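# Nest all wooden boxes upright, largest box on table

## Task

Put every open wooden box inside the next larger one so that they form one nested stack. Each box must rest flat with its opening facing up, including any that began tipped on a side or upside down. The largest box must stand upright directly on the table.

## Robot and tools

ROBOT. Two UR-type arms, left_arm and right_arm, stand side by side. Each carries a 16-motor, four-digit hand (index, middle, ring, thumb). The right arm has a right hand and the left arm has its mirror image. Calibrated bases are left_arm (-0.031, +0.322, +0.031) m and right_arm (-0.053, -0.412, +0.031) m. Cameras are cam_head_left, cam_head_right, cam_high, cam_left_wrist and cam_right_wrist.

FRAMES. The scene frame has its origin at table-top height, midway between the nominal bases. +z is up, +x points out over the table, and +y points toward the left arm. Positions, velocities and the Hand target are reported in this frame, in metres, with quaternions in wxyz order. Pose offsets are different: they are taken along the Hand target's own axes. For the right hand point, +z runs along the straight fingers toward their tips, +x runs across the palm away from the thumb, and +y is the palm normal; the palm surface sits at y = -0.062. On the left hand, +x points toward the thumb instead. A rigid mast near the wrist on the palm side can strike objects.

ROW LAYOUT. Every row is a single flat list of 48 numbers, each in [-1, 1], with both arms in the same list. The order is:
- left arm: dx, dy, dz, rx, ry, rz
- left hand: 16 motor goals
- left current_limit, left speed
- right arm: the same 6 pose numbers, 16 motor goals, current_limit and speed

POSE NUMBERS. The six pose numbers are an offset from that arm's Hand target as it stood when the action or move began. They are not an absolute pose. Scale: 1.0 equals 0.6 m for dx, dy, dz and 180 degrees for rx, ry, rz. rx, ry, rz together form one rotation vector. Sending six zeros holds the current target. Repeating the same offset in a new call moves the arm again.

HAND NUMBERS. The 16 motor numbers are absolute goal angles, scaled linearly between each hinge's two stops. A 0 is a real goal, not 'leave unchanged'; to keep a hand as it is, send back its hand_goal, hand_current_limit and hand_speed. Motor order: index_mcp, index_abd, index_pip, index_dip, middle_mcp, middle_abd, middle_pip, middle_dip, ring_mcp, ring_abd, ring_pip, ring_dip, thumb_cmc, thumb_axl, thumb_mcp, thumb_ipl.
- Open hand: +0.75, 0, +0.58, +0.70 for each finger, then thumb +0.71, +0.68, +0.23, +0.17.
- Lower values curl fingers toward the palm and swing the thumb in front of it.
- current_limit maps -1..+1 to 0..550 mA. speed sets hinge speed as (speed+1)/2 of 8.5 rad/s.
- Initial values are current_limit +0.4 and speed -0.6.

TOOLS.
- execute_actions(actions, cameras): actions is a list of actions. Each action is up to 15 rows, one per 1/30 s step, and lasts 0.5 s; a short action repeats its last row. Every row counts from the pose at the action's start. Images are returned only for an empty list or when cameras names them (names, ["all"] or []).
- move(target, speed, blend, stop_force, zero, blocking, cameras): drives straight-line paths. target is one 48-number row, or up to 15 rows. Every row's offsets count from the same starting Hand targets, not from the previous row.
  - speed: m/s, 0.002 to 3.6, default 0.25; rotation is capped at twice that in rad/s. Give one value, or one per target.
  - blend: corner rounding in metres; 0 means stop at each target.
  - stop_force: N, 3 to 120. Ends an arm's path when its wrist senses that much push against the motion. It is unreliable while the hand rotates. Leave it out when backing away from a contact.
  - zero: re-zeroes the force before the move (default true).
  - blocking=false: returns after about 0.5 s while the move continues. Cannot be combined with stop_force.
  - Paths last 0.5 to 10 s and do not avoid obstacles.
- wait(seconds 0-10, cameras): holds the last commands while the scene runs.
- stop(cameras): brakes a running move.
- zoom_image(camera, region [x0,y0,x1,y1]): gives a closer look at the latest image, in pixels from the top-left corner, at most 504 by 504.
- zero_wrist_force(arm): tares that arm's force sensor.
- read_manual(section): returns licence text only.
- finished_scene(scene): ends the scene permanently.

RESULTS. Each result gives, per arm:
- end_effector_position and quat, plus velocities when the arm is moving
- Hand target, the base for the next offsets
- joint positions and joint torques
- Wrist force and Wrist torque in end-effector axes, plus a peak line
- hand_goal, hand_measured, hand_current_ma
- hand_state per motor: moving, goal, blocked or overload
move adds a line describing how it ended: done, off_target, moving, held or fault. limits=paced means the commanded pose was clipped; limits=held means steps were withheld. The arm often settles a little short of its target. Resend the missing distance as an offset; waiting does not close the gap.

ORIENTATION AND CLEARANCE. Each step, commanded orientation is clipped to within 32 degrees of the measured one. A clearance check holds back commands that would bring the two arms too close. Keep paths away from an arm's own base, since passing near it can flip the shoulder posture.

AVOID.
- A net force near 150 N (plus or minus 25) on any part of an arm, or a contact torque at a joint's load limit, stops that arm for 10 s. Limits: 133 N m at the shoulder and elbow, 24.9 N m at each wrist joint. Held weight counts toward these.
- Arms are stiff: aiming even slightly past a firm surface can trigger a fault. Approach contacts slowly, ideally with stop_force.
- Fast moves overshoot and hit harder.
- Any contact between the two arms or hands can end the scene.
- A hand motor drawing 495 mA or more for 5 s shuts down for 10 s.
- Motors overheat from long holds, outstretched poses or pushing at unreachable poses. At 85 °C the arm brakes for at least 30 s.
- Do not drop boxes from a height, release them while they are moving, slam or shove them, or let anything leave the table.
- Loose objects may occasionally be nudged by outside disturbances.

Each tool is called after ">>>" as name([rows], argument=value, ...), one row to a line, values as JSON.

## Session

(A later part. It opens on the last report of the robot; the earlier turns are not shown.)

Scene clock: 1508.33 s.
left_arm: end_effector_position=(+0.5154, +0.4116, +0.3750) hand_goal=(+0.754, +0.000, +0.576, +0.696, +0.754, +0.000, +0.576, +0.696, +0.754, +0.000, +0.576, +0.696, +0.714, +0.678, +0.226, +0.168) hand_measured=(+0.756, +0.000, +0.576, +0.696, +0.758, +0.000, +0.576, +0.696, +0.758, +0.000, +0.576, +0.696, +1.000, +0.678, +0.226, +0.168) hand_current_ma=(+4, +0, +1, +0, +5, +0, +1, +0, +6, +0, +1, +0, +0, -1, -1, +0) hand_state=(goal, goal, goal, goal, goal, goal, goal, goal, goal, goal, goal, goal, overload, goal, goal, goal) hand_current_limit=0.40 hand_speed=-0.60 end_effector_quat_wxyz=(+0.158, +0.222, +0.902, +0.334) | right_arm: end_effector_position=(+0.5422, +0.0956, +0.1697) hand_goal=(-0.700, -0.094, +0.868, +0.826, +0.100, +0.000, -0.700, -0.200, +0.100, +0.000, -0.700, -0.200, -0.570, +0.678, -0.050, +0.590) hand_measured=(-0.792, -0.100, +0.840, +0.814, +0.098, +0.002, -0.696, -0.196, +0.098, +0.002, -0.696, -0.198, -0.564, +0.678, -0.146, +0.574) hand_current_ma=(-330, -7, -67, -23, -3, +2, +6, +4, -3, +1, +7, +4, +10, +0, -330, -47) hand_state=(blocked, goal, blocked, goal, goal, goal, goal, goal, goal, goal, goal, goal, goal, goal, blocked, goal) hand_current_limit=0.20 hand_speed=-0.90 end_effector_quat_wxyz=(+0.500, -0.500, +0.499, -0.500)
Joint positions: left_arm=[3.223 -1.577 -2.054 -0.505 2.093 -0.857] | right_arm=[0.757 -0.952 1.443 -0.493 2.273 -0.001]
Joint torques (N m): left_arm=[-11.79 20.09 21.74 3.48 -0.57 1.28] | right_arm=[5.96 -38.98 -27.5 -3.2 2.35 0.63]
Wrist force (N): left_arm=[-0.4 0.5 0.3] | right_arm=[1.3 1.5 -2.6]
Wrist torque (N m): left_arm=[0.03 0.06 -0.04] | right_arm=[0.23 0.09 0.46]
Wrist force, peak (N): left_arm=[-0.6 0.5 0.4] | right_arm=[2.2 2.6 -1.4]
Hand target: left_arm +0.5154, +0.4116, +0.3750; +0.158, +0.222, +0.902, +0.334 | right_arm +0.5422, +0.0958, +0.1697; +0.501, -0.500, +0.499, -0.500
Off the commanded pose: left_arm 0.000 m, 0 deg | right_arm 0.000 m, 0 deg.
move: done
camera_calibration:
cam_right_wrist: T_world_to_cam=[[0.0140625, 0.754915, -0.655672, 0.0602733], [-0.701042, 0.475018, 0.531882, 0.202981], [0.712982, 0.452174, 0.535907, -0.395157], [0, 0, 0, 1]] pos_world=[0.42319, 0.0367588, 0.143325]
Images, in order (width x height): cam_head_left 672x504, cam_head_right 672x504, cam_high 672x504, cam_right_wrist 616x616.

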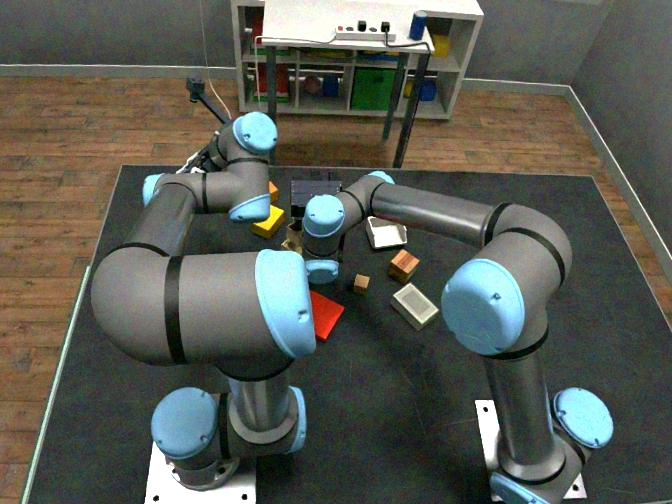

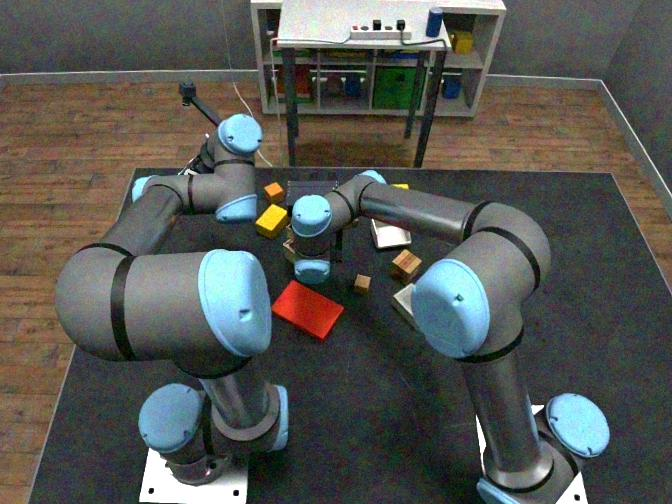

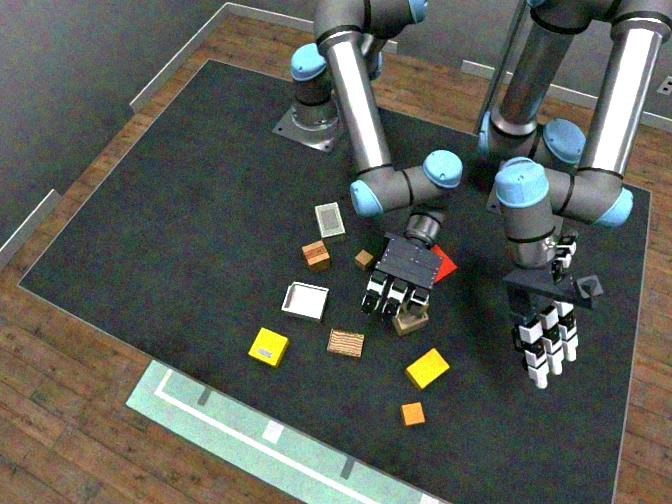

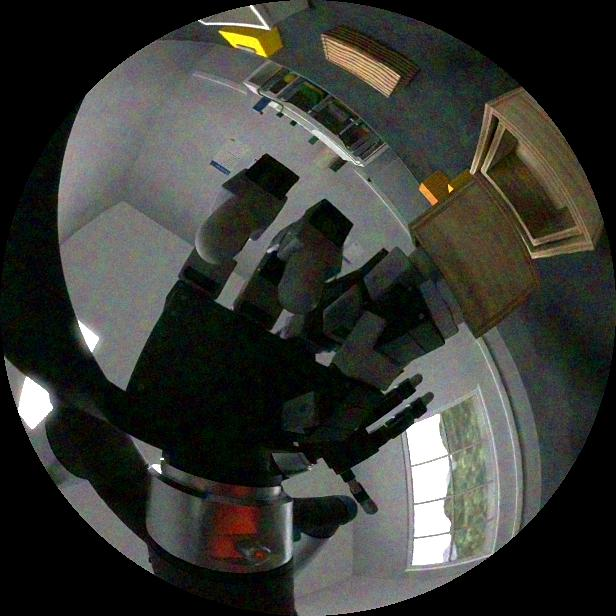

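>>> move(target=[0,0,0,0,0,0, 0.754,0,0.576,0.696,0.754,0,0.576,0.696,0.754,0,0.576,0.696,0.714,0.678,0.226,0.168,0.4,-0.6, 0,0.0592,0.0008,0,0,0, -0.70,-0.095,0.8686,0.826,0.1,0,-0.7,-0.2,0.1,0,-0.7,-0.2,-0.571,0.678,-0.05,0.589,0.2,-0.9], speed=0.08, stop_force=3, cameras=["cam_head_left","cam_head_right","cam_high","cam_right_wrist"])

>>> zoom_image(camera="cam_right_wrist", region=[380, 110, 610, 340])

>>> zoom_image(camera="cam_high", region=[380, 290, 440, 350])

>>> zoom_image(camera="cam_head_left", region=[275, 215, 325, 265])

Scene clock: 1517.93 s.
left_arm: end_effector_position=(+0.5154, +0.4116, +0.3750) hand_goal=(+0.754, +0.000, +0.576, +0.696, +0.754, +0.000, +0.576, +0.696, +0.754, +0.000, +0.576, +0.696, +0.714, +0.678, +0.226, +0.168) hand_measured=(+0.756, +0.000, +0.576, +0.696, +0.758, +0.000, +0.576, +0.696, +0.758, +0.000, +0.576, +0.696, +1.000, +0.678, +0.226, +0.168) hand_current_ma=(+4, +0, +1, +0, +5, +0, +1, +0, +6, +0, +1, +0, +0, -1, -1, +0) hand_state=(goal, goal, goal, goal, goal, goal, goal, goal, goal, goal, goal, goal, overload, goal, goal, goal) hand_current_limit=0.40 hand_speed=-0.60 end_effector_quat_wxyz=(+0.158, +0.222, +0.902, +0.334) | right_arm: end_effector_position=(+0.5428, +0.0957, +0.1342) hand_goal=(-0.700, -0.094, +0.868, +0.826, +0.100, +0.000, -0.700, -0.200, +0.100, +0.000, -0.700, -0.200, -0.570, +0.678, -0.050, +0.590) hand_measured=(-0.792, -0.100, +0.840, +0.814, +0.098, +0.002, -0.696, -0.196, +0.098, +0.002, -0.696, -0.198, -0.564, +0.678, -0.146, +0.574) hand_current_ma=(-330, -7, -67, -23, -3, +2, +6, +4, -3, +1, +7, +4, +10, +0, -330, -47) hand_state=(blocked, goal, blocked, goal, goal, goal, goal, goal, goal, goal, goal, goal, goal, goal, blocked, goal) hand_current_limit=0.20 hand_speed=-0.90 end_effector_quat_wxyz=(+0.501, -0.500, +0.499, -0.500)
Joint positions: left_arm=[3.223 -1.577 -2.054 -0.505 2.093 -0.857] | right_arm=[0.757 -0.909 1.472 -0.565 2.273 -0.001]
Joint torques (N m): left_arm=[-10.78 19.09 21.56 3.46 -0.86 1.27] | right_arm=[-10 -49.33 -26.3 -2.44 -1.38 -0.54]
Wrist force (N): left_arm=[-0.1 0.2 0.4] | right_arm=[1.3 1.7 -2.7]
Wrist torque (N m): left_arm=[-0.02 0.03 -0.01] | right_arm=[0.24 0.09 0.46]
Wrist force, peak (N): left_arm=[-0.4 0.6 0.5] | right_arm=[1.3 2.9 -2.8]
Hand target: left_arm +0.5154, +0.4116, +0.3750; +0.158, +0.222, +0.902, +0.334 | right_arm +0.5428, +0.0958, +0.1342; +0.501, -0.500, +0.499, -0.500
Off the commanded pose: left_arm 0.000 m, 0 deg | right_arm 0.000 m, 0 deg.
move: done
camera_calibration:
cam_right_wrist: T_world_to_cam=[[0.014109, 0.754946, -0.655636, 0.0368896], [-0.70113, 0.474962, 0.531817, 0.222212], [0.712894, 0.452182, 0.536016, -0.376509], [0, 0, 0, 1]] pos_world=[0.42369, 0.0368589, 0.107825]
Images, in order (width x height): cam_head_left 672x504, cam_head_right 672x504, cam_high 672x504, cam_right_wrist 616x616.

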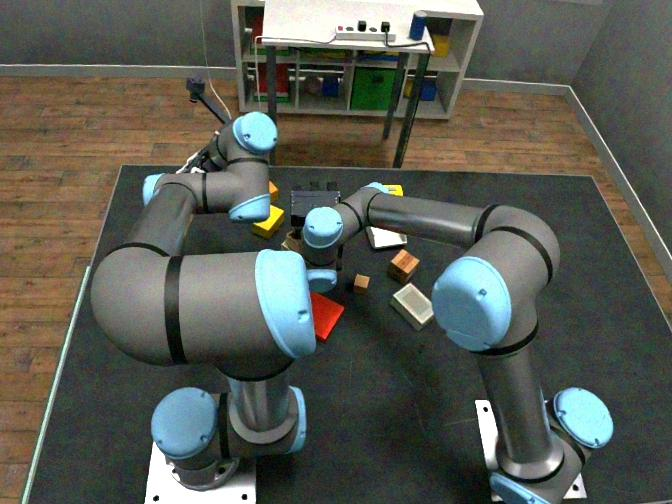

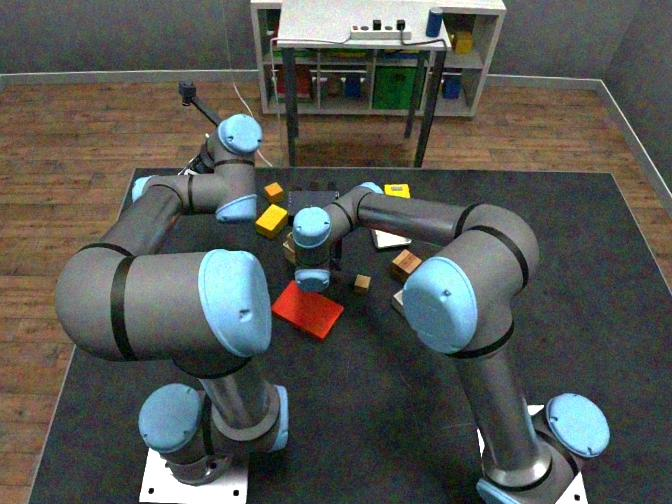

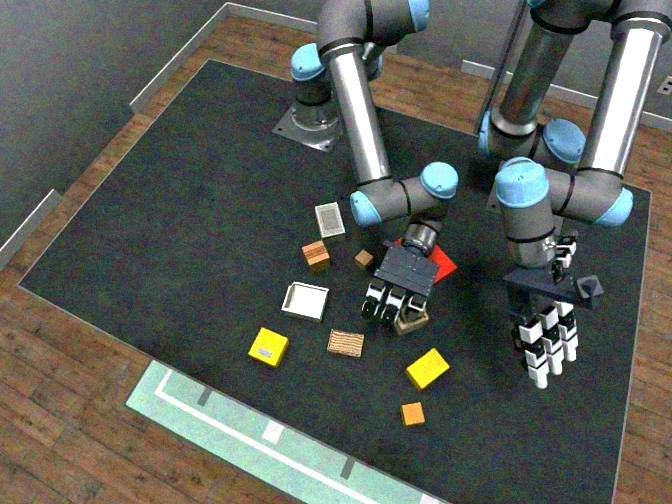

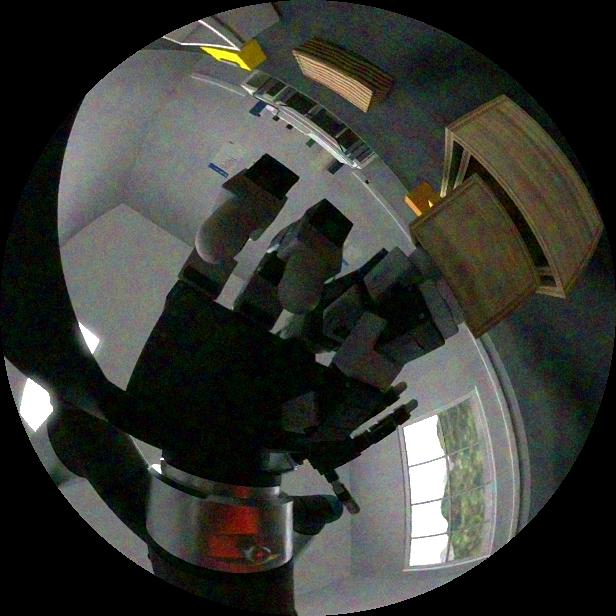

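Scaled by 2.191 from the camera's 616x616 image, which has a finer 880x880 frame.

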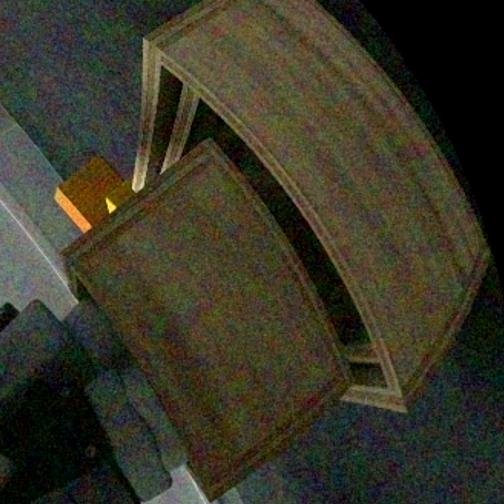

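Scaled by 8.400.

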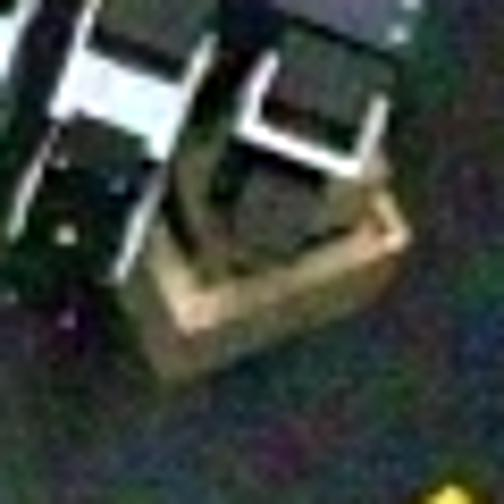

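Scaled by 10.080.

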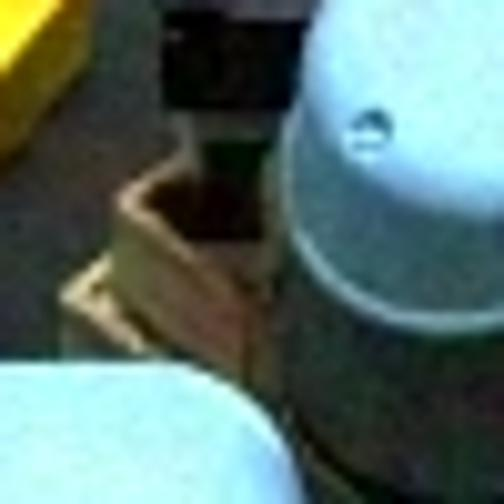

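>>> zoom_image(camera="cam_high", region=[385, 295, 435, 345])

>>> zoom_image(camera="cam_head_right", region=[275, 222, 315, 262])

Scaled by 10.080.

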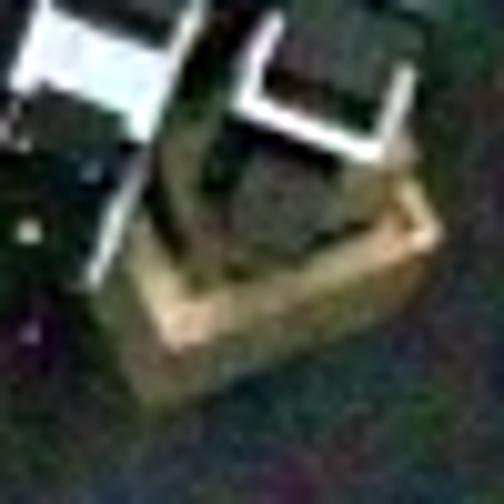

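Scaled by 12.600.

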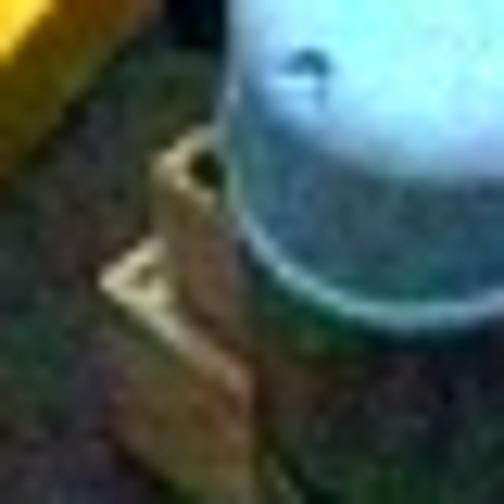

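>>> move([
  [0,0,0,0,0,0, 0.754,0,0.576,0.696,0.754,0,0.576,0.696,0.754,0,0.576,0.696,0.714,0.678,0.226,0.168,0.4,-0.6, 0.0025,0.002,0,0,0,0, -0.70,-0.095,0.8686,0.826,0.1,0,-0.7,-0.2,0.1,0,-0.7,-0.2,-0.571,0.678,-0.05,0.589,0.2,-0.9],
  [0,0,0,0,0,0, 0.754,0,0.576,0.696,0.754,0,0.576,0.696,0.754,0,0.576,0.696,0.714,0.678,0.226,0.168,0.4,-0.6, 0.0025,0.032,0,0,0,0, -0.70,-0.095,0.8686,0.826,0.1,0,-0.7,-0.2,0.1,0,-0.7,-0.2,-0.571,0.678,-0.05,0.589,0.2,-0.9],
], speed=0.02, stop_force=3, cameras=["cam_head_left","cam_head_right","cam_high","cam_right_wrist"])

>>> zoom_image(camera="cam_right_wrist", region=[380, 110, 610, 340])

>>> zoom_image(camera="cam_high", region=[385, 295, 435, 345])

Scene clock: 1569.03 s.
left_arm: end_effector_position=(+0.5154, +0.4116, +0.3750) hand_goal=(+0.754, +0.000, +0.576, +0.696, +0.754, +0.000, +0.576, +0.696, +0.754, +0.000, +0.576, +0.696, +0.714, +0.678, +0.226, +0.168) hand_measured=(+0.756, +0.000, +0.576, +0.696, +0.758, +0.000, +0.576, +0.696, +0.758, +0.000, +0.576, +0.696, +1.000, +0.678, +0.226, +0.168) hand_current_ma=(+4, +0, +1, +0, +5, +0, +1, +0, +6, +0, +1, +0, +0, -1, -1, +0) hand_state=(goal, goal, goal, goal, goal, goal, goal, goal, goal, goal, goal, goal, overload, goal, goal, goal) hand_current_limit=0.40 hand_speed=-0.60 end_effector_quat_wxyz=(+0.158, +0.222, +0.902, +0.334) | right_arm: end_effector_position=(+0.5429, +0.0942, +0.1269) hand_goal=(-0.700, -0.094, +0.868, +0.826, +0.100, +0.000, -0.700, -0.200, +0.100, +0.000, -0.700, -0.200, -0.570, +0.678, -0.050, +0.590) hand_measured=(-0.792, -0.100, +0.840, +0.814, +0.098, +0.002, -0.696, -0.196, +0.098, +0.002, -0.696, -0.198, -0.564, +0.678, -0.146, +0.574) hand_current_ma=(-330, -7, -68, -24, -3, +2, +6, +4, -3, +1, +7, +4, +10, +0, -330, -47) hand_state=(blocked, goal, blocked, goal, goal, goal, goal, goal, goal, goal, goal, goal, goal, goal, blocked, goal) hand_current_limit=0.20 hand_speed=-0.90 end_effector_quat_wxyz=(+0.501, -0.500, +0.499, -0.500)
Joint positions: left_arm=[3.223 -1.577 -2.054 -0.505 2.093 -0.857] | right_arm=[0.755 -0.902 1.482 -0.582 2.271 -0.001]
Joint torques (N m): left_arm=[-11.09 20.13 20.55 3.4 -0.93 1.18] | right_arm=[-6.51 -52.42 -26.4 -2.98 -1.24 0.18]
Wrist force (N): left_arm=[-0.2 0.3 0.2] | right_arm=[1.2 1.7 -2.5]
Wrist torque (N m): left_arm=[0.01 0.04 -0.03] | right_arm=[0.22 0.10 0.45]
Wrist force, peak (N): left_arm=[-0.5 0.4 0.4] | right_arm=[1.6 -4.6 -2.1]
Hand target: left_arm +0.5154, +0.4116, +0.3750; +0.158, +0.222, +0.902, +0.334 | right_arm +0.5429, +0.0942, +0.1269; +0.501, -0.500, +0.499, -0.500 (not the last commanded pose)
Off the commanded pose: left_arm 0.000 m, 0 deg | right_arm 0.012 m, 0 deg.
move: contact (right_arm); path passed 1 of 2 targets
camera_calibration:
cam_right_wrist: T_world_to_cam=[[0.0142022, 0.754944, -0.655635, 0.0331951], [-0.701168, 0.474987, 0.531744, 0.226899], [0.712855, 0.452159, 0.536088, -0.371979], [0, 0, 0, 1]] pos_world=[0.42379, 0.0353589, 0.100525]
Images, in order (width x height): cam_head_left 672x504, cam_head_right 672x504, cam_high 672x504, cam_right_wrist 616x616.

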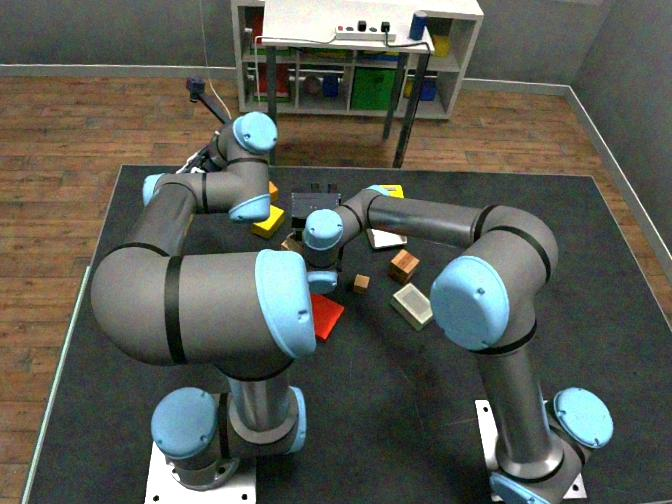

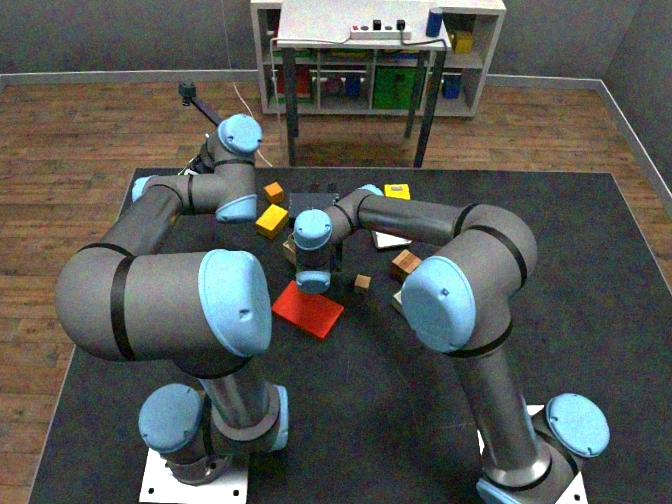

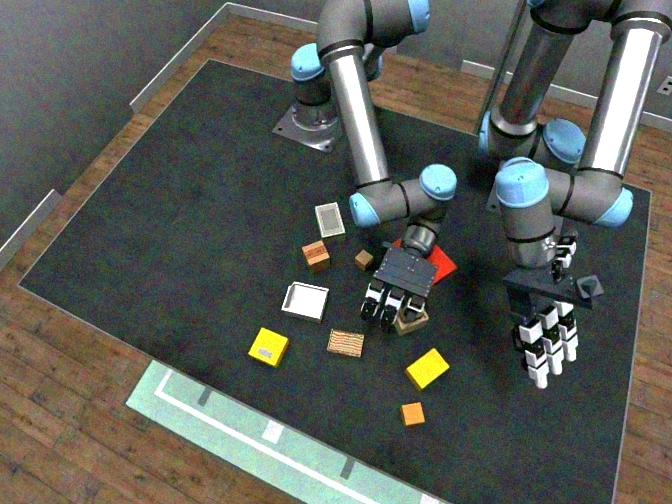

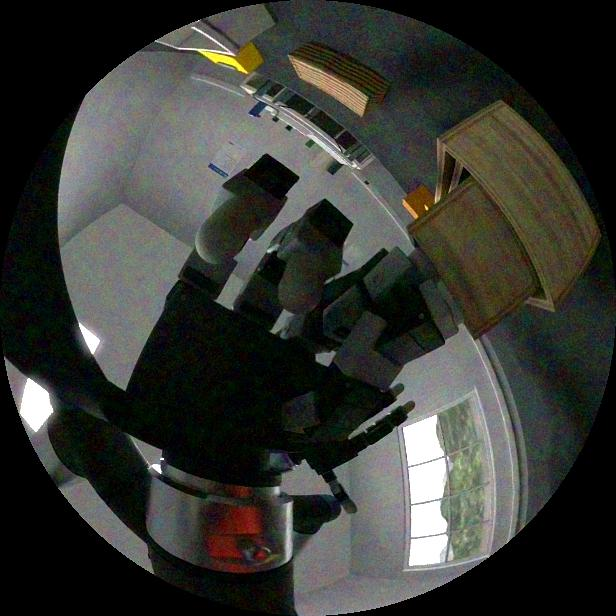

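Scaled by 2.191 from the camera's 616x616 image, which has a finer 880x880 frame.

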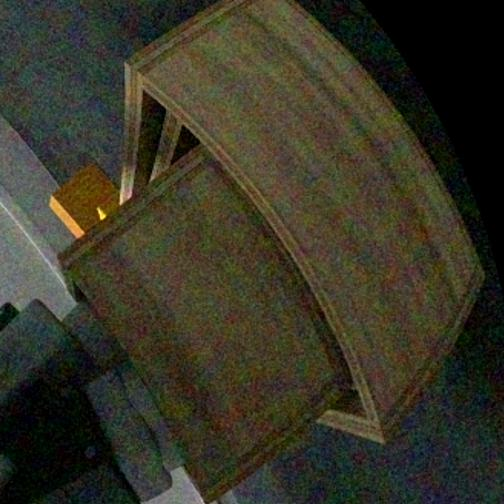

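Scaled by 10.080.

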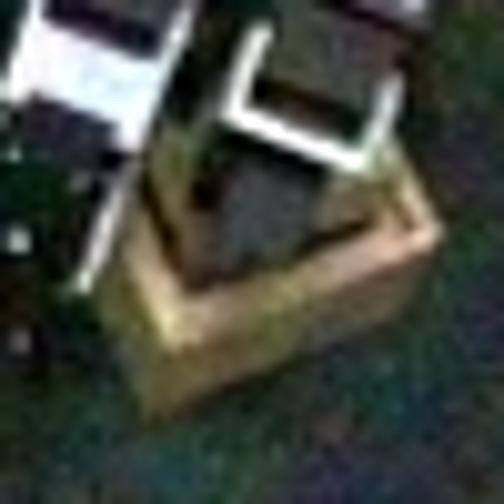

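>>> wait(seconds=0.1, cameras=["all"])

>>> zoom_image(camera="cam_head_right", region=[270, 160, 370, 235])

>>> zoom_image(camera="cam_high", region=[270, 260, 410, 365])

Scene clock: 1587.50 s.
left_arm: end_effector_position=(+0.5154, +0.4116, +0.3750) hand_goal=(+0.754, +0.000, +0.576, +0.696, +0.754, +0.000, +0.576, +0.696, +0.754, +0.000, +0.576, +0.696, +0.714, +0.678, +0.226, +0.168) hand_measured=(+0.756, +0.000, +0.576, +0.696, +0.758, +0.000, +0.576, +0.696, +0.758, +0.000, +0.576, +0.696, +1.000, +0.678, +0.226, +0.168) hand_current_ma=(+4, +0, +1, +0, +5, +0, +1, +0, +6, +0, +1, +0, +0, -1, -1, +0) hand_state=(goal, goal, goal, goal, goal, goal, goal, goal, goal, goal, goal, goal, overload, goal, goal, goal) hand_current_limit=0.40 hand_speed=-0.60 end_effector_quat_wxyz=(+0.158, +0.222, +0.902, +0.334) | right_arm: end_effector_position=(+0.5429, +0.0942, +0.1269) hand_goal=(-0.700, -0.094, +0.868, +0.826, +0.100, +0.000, -0.700, -0.200, +0.100, +0.000, -0.700, -0.200, -0.570, +0.678, -0.050, +0.590) hand_measured=(-0.792, -0.100, +0.840, +0.814, +0.098, +0.002, -0.696, -0.196, +0.098, +0.002, -0.696, -0.198, -0.564, +0.678, -0.146, +0.574) hand_current_ma=(-330, -7, -68, -24, -3, +2, +6, +4, -3, +1, +7, +4, +10, +0, -330, -47) hand_state=(blocked, goal, blocked, goal, goal, goal, goal, goal, goal, goal, goal, goal, goal, goal, blocked, goal) hand_current_limit=0.20 hand_speed=-0.90 end_effector_quat_wxyz=(+0.501, -0.500, +0.499, -0.500)
Joint positions: left_arm=[3.223 -1.577 -2.054 -0.505 2.093 -0.857] | right_arm=[0.755 -0.902 1.482 -0.582 2.271 -0.001]
Joint torques (N m): left_arm=[-11.6 20.17 20.79 3.37 -0.86 1.34] | right_arm=[-6.8 -53.33 -26.85 -3.08 -2.02 0.37]
Wrist force (N): left_arm=[-0.1 0.4 0.6] | right_arm=[1.1 1.7 -2.5]
Wrist torque (N m): left_arm=[-0.01 0.03 -0.03] | right_arm=[0.22 0.12 0.44]
Wrist force, peak (N): left_arm=[-0.6 0.2 0.4] | right_arm=[1.4 1.8 -2.8]
Hand target: left_arm +0.5154, +0.4116, +0.3750; +0.158, +0.222, +0.902, +0.334 | right_arm +0.5429, +0.0942, +0.1269; +0.501, -0.500, +0.499, -0.500 (not the last commanded pose)
Off the commanded pose: left_arm 0.000 m, 0 deg | right_arm 0.012 m, 0 deg.
wait: 0.10 s; at rest from the start
camera_calibration:
cam_right_wrist: T_world_to_cam=[[0.0142022, 0.754944, -0.655635, 0.0332706], [-0.701168, 0.474987, 0.531744, 0.226947], [0.712855, 0.452159, 0.536088, -0.371934], [0, 0, 0, 1]] pos_world=[0.42379, 0.0352589, 0.100525]

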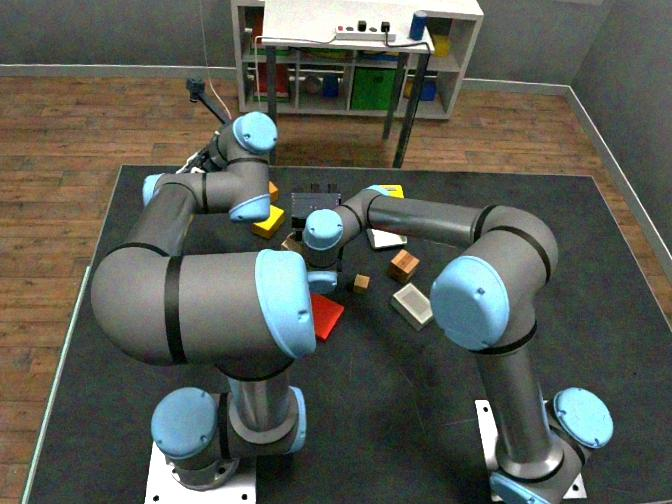

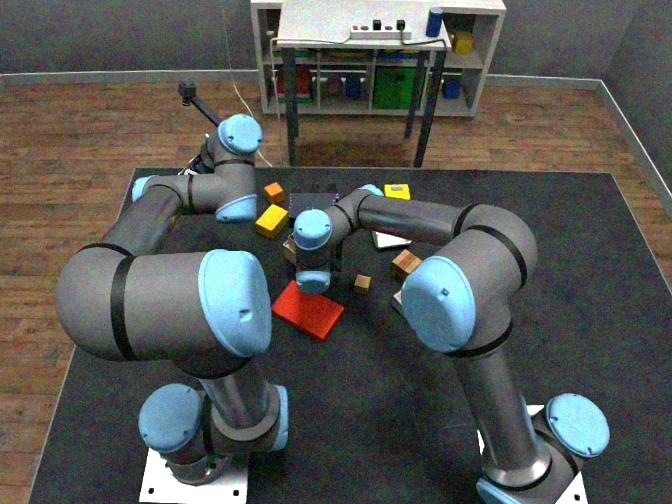

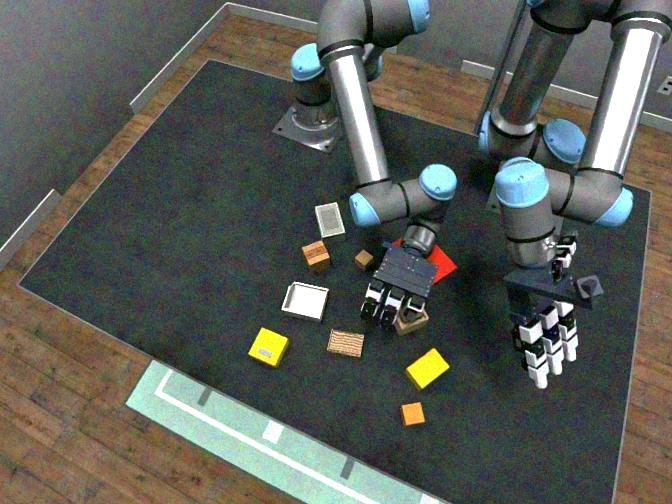

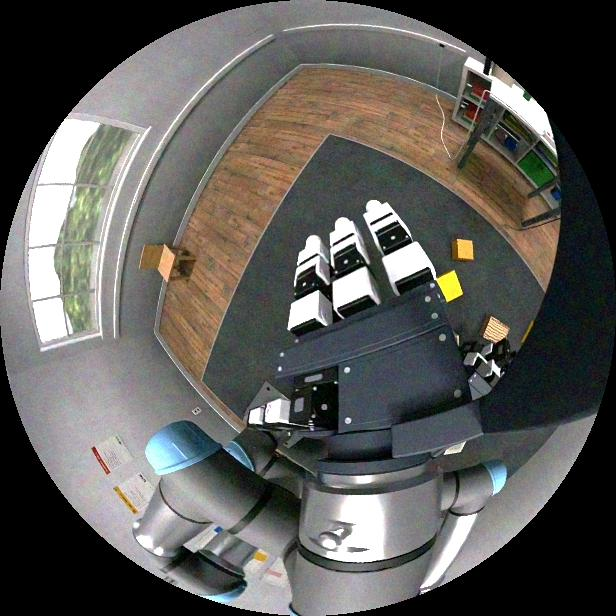

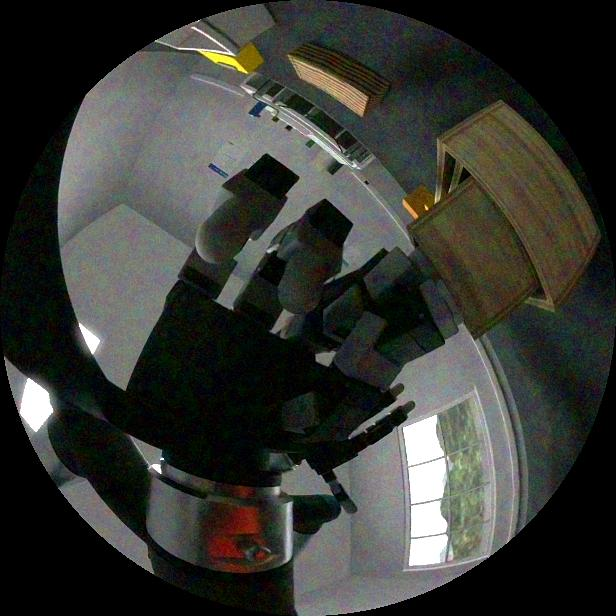

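Scaled by 5.040.

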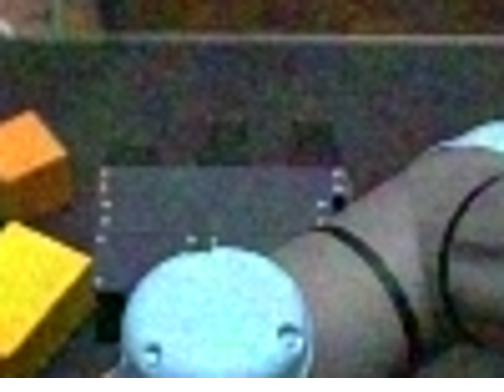

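Scaled by 3.600.

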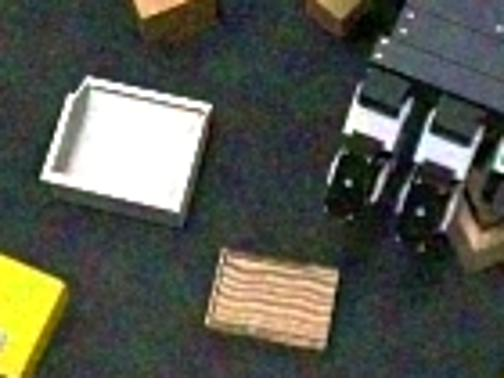

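>>> zoom_image(camera="cam_head_left", region=[268, 220, 348, 280])

>>> zoom_image(camera="cam_high", region=[375, 290, 445, 340])

>>> zoom_image(camera="cam_right_wrist", region=[340, 80, 616, 350])

>>> zoom_image(camera="cam_head_right", region=[260, 220, 350, 290])

Scaled by 6.300.

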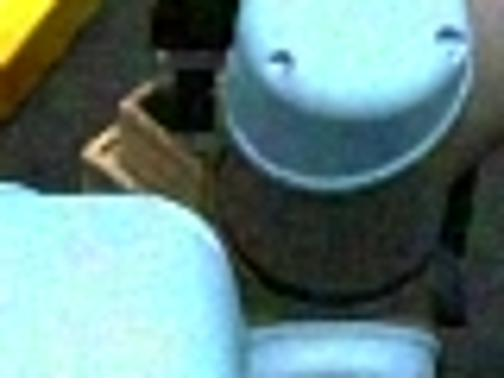

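Scaled by 7.200.

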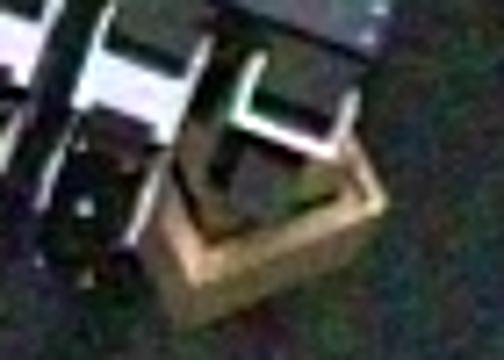

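Scaled by 1.826 from the camera's 616x616 image, which has a finer 880x880 frame.

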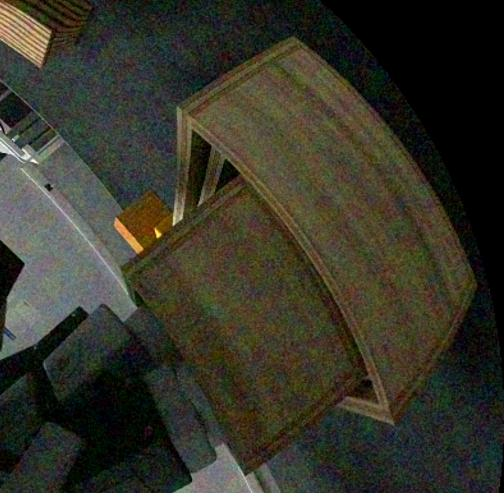

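Scaled by 5.600.

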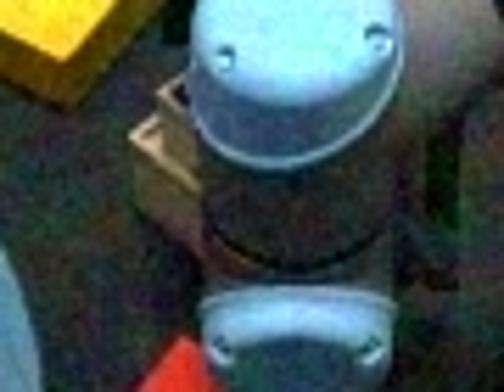

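>>> zoom_image(camera="cam_right_wrist", region=[425, 120, 495, 190])

>>> zoom_image(camera="cam_right_wrist", region=[500, 260, 570, 330])

>>> zoom_image(camera="cam_right_wrist", region=[420, 120, 570, 320])

Scaled by 7.200 from the camera's 616x616 image, which has a finer 880x880 frame.

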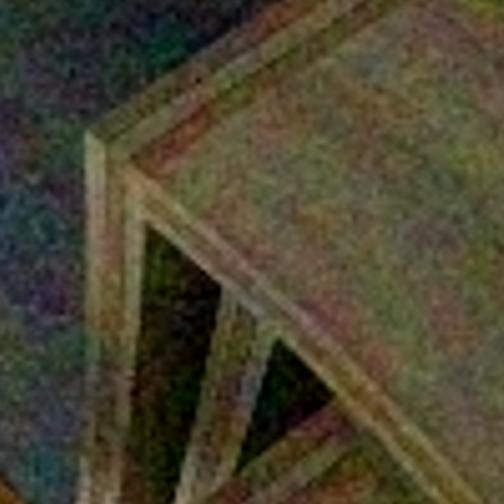

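Scaled by 7.200 from the camera's 616x616 image, which has a finer 880x880 frame.

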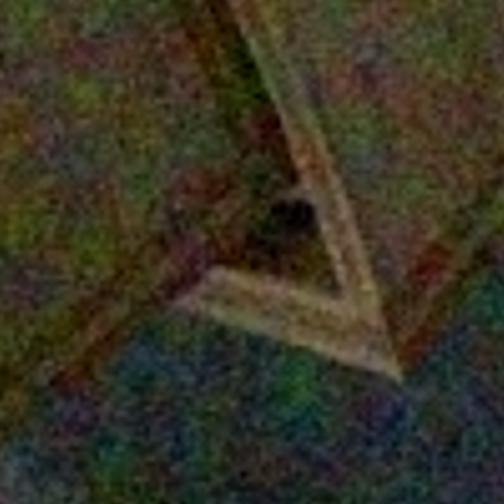

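Scaled by 2.520 from the camera's 616x616 image, which has a finer 880x880 frame.

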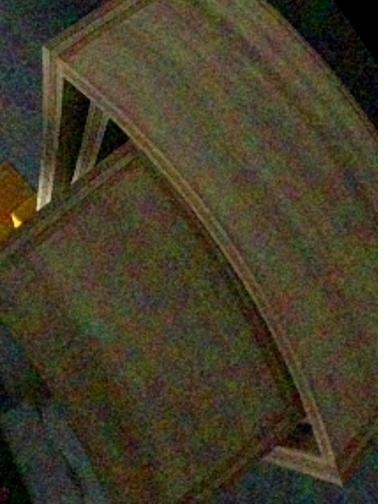

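>>> zoom_image(camera="cam_high", region=[393, 300, 435, 336])

>>> zoom_image(camera="cam_head_left", region=[276, 226, 306, 256])

>>> zoom_image(camera="cam_head_right", region=[280, 226, 310, 256])

Scaled by 12.000.

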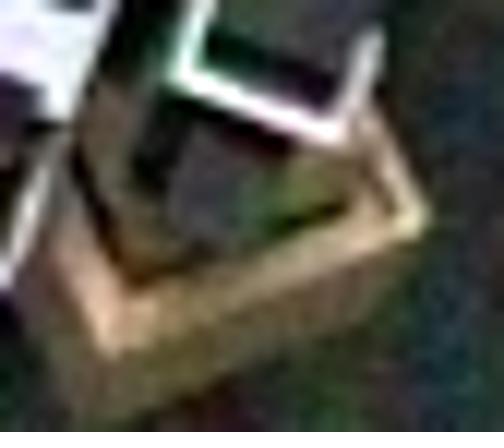

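Scaled by 16.800.

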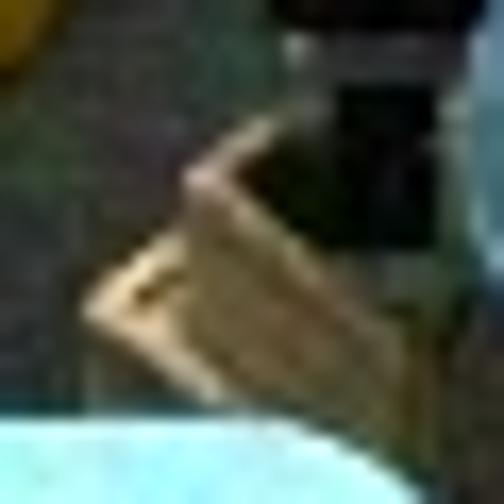

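Scaled by 16.800.

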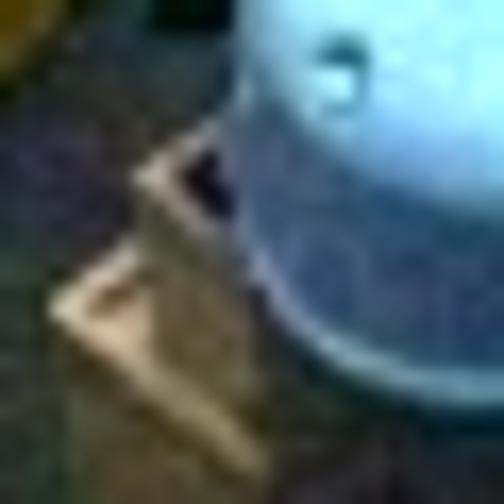

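>>> move(target=[0,0,0,0,0,0,0.754,0,0.576,0.696,0.754,0,0.576,0.696,0.754,0,0.576,0.696,0.714,0.678,0.226,0.168,0.4,-0.6, 0,-0.03333,0,0,0,0,-0.70,-0.095,0.8686,0.826,0.1,0,-0.7,-0.2,0.1,0,-0.7,-0.2,-0.571,0.678,-0.05,0.589,0.2,-0.9], speed=0.04, cameras=["all"])

>>> zoom_image(camera="cam_head_left", region=[276, 221, 306, 251])

>>> zoom_image(camera="cam_head_right", region=[278, 221, 308, 251])

>>> zoom_image(camera="cam_high", region=[390, 295, 435, 335])

>>> zoom_image(camera="cam_right_wrist", region=[370, 60, 616, 340])

Scene clock: 1743.87 s.
left_arm: end_effector_position=(+0.5154, +0.4116, +0.3750) hand_goal=(+0.754, +0.000, +0.576, +0.696, +0.754, +0.000, +0.576, +0.696, +0.754, +0.000, +0.576, +0.696, +0.714, +0.678, +0.226, +0.168) hand_measured=(+0.756, +0.000, +0.576, +0.696, +0.758, +0.000, +0.576, +0.696, +0.758, +0.000, +0.576, +0.696, +1.000, +0.678, +0.226, +0.168) hand_current_ma=(+4, +0, +1, +0, +5, +0, +1, +0, +6, +0, +1, +0, +0, -1, -1, +0) hand_state=(goal, goal, goal, goal, goal, goal, goal, goal, goal, goal, goal, goal, overload, goal, goal, goal) hand_current_limit=0.40 hand_speed=-0.60 end_effector_quat_wxyz=(+0.158, +0.222, +0.902, +0.334) | right_arm: end_effector_position=(+0.5429, +0.0942, +0.1472) hand_goal=(-0.700, -0.094, +0.868, +0.826, +0.100, +0.000, -0.700, -0.200, +0.100, +0.000, -0.700, -0.200, -0.570, +0.678, -0.050, +0.590) hand_measured=(-0.792, -0.100, +0.840, +0.814, +0.098, +0.002, -0.696, -0.196, +0.098, +0.002, -0.696, -0.198, -0.564, +0.678, -0.144, +0.574) hand_current_ma=(-330, -7, -68, -24, -3, +2, +6, +4, -3, +1, +7, +4, +10, +0, -330, -47) hand_state=(blocked, goal, blocked, goal, goal, goal, goal, goal, goal, goal, goal, goal, goal, goal, blocked, goal) hand_current_limit=0.20 hand_speed=-0.90 end_effector_quat_wxyz=(+0.501, -0.500, +0.499, -0.500) end_effector_velocity=(+0.001, +0.001, -0.001) end_effector_angular_velocity=(+0.004, -0.004, +0.000)
Joint positions: left_arm=[3.223 -1.577 -2.054 -0.505 2.093 -0.857] | right_arm=[0.755 -0.927 1.466 -0.541 2.271 -0.001]
Joint velocities: left_arm=[within noise] | right_arm=[0 0.003 0.001 -0.01 0 0]
Joint torques (N m): left_arm=[-11.31 20.75 20.69 3.42 -0.92 1.32] | right_arm=[-2.18 -34.94 -11.47 -3.46 -0.93 0.25]
Wrist force (N): left_arm=[-0.2 -0.1 0.3] | right_arm=[1.2 1.6 -2.7]
Wrist torque (N m): left_arm=[-0.04 0.04 -0.02] | right_arm=[0.23 0.11 0.45]
Wrist force, peak (N): left_arm=[-0.4 0.5 0.7] | right_arm=[1.2 2.3 -2.6]
Hand target: left_arm +0.5154, +0.4116, +0.3750; +0.158, +0.222, +0.902, +0.334 | right_arm +0.5428, +0.0942, +0.1469; +0.501, -0.500, +0.499, -0.500
Off the commanded pose: left_arm 0.000 m, 0 deg | right_arm 0.000 m, 0 deg.
move: done
camera_calibration:
cam_right_wrist: T_world_to_cam=[[0.0141497, 0.754981, -0.655595, 0.0465205], [-0.701217, 0.474898, 0.531757, 0.216127], [0.712807, 0.45219, 0.536125, -0.382847], [0, 0, 0, 1]] pos_world=[0.42379, 0.035359, 0.120825]

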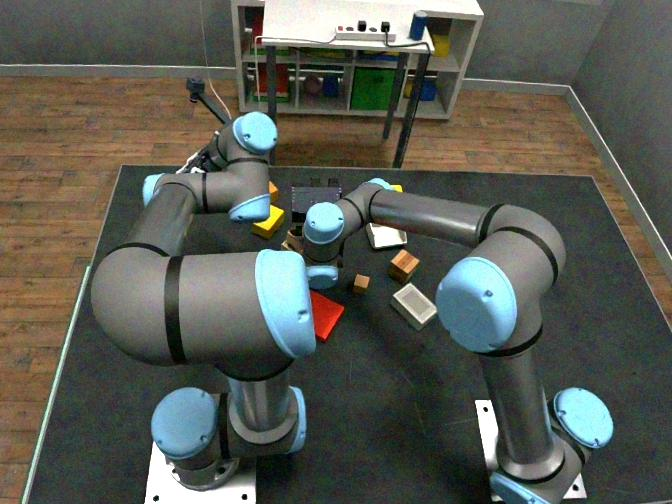

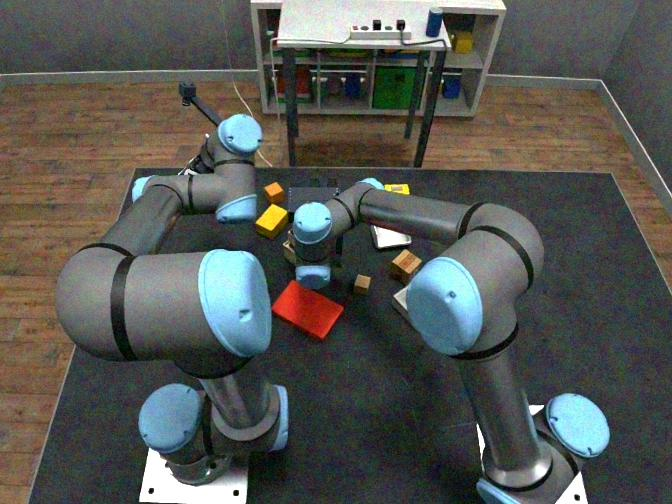

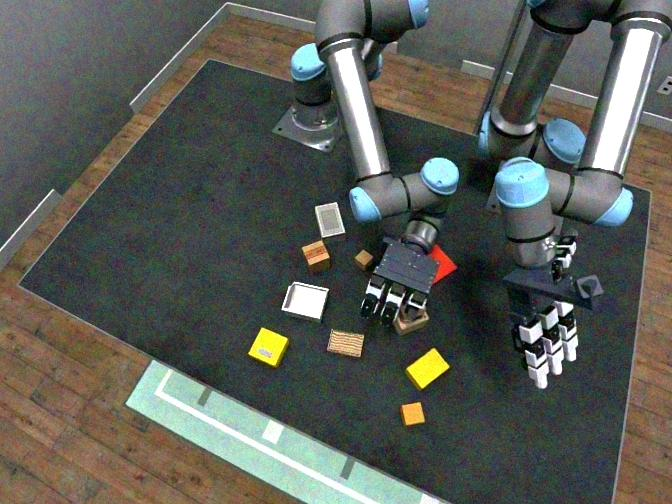

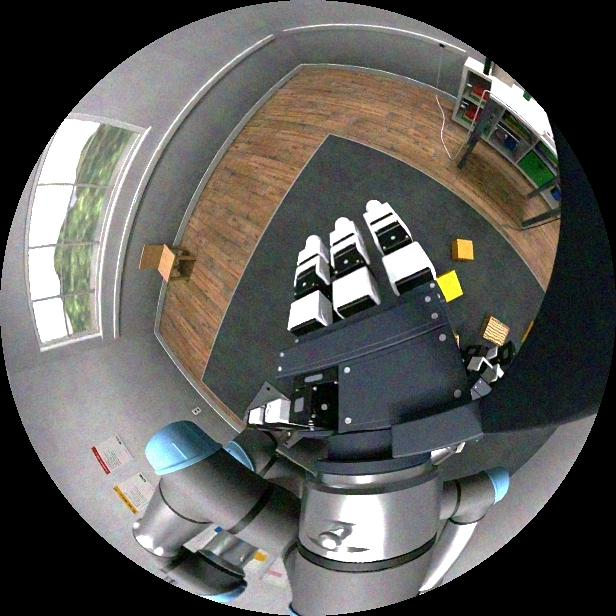

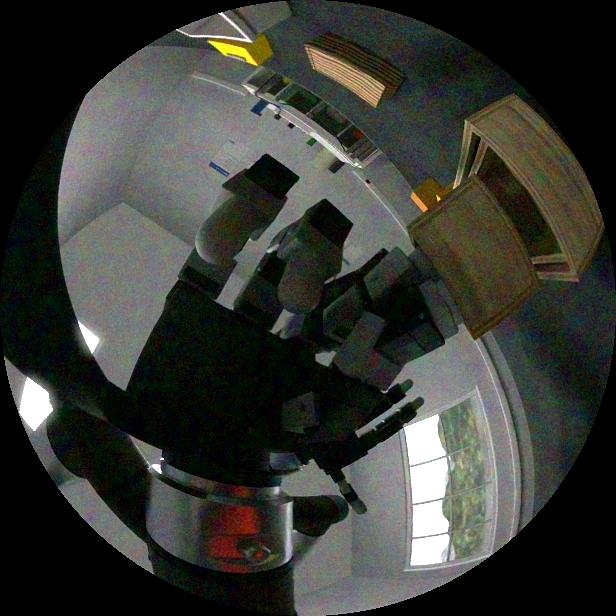

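Scaled by 16.800.

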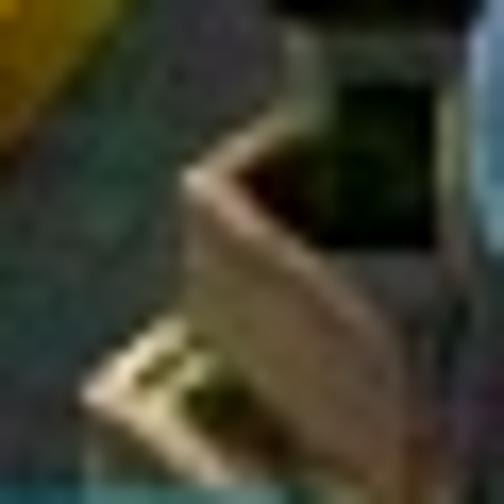

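Scaled by 16.800.

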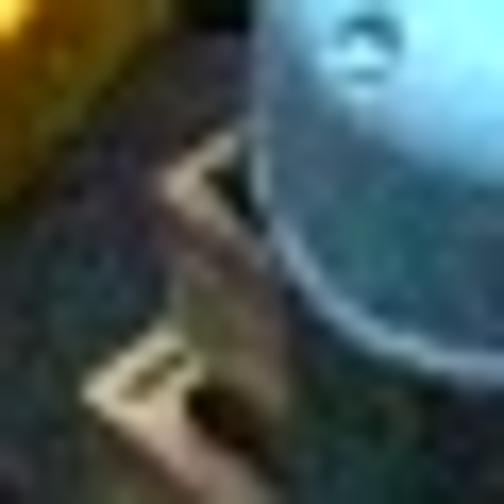

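Scaled by 11.200.

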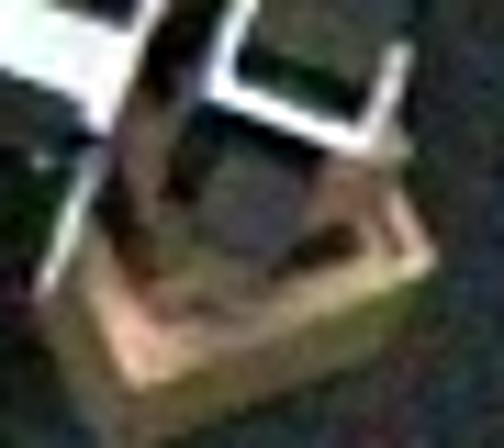

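Scaled by 1.800 from the camera's 616x616 image, which has a finer 880x880 frame.

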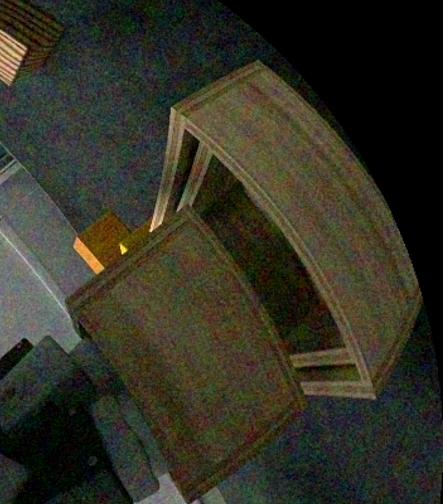

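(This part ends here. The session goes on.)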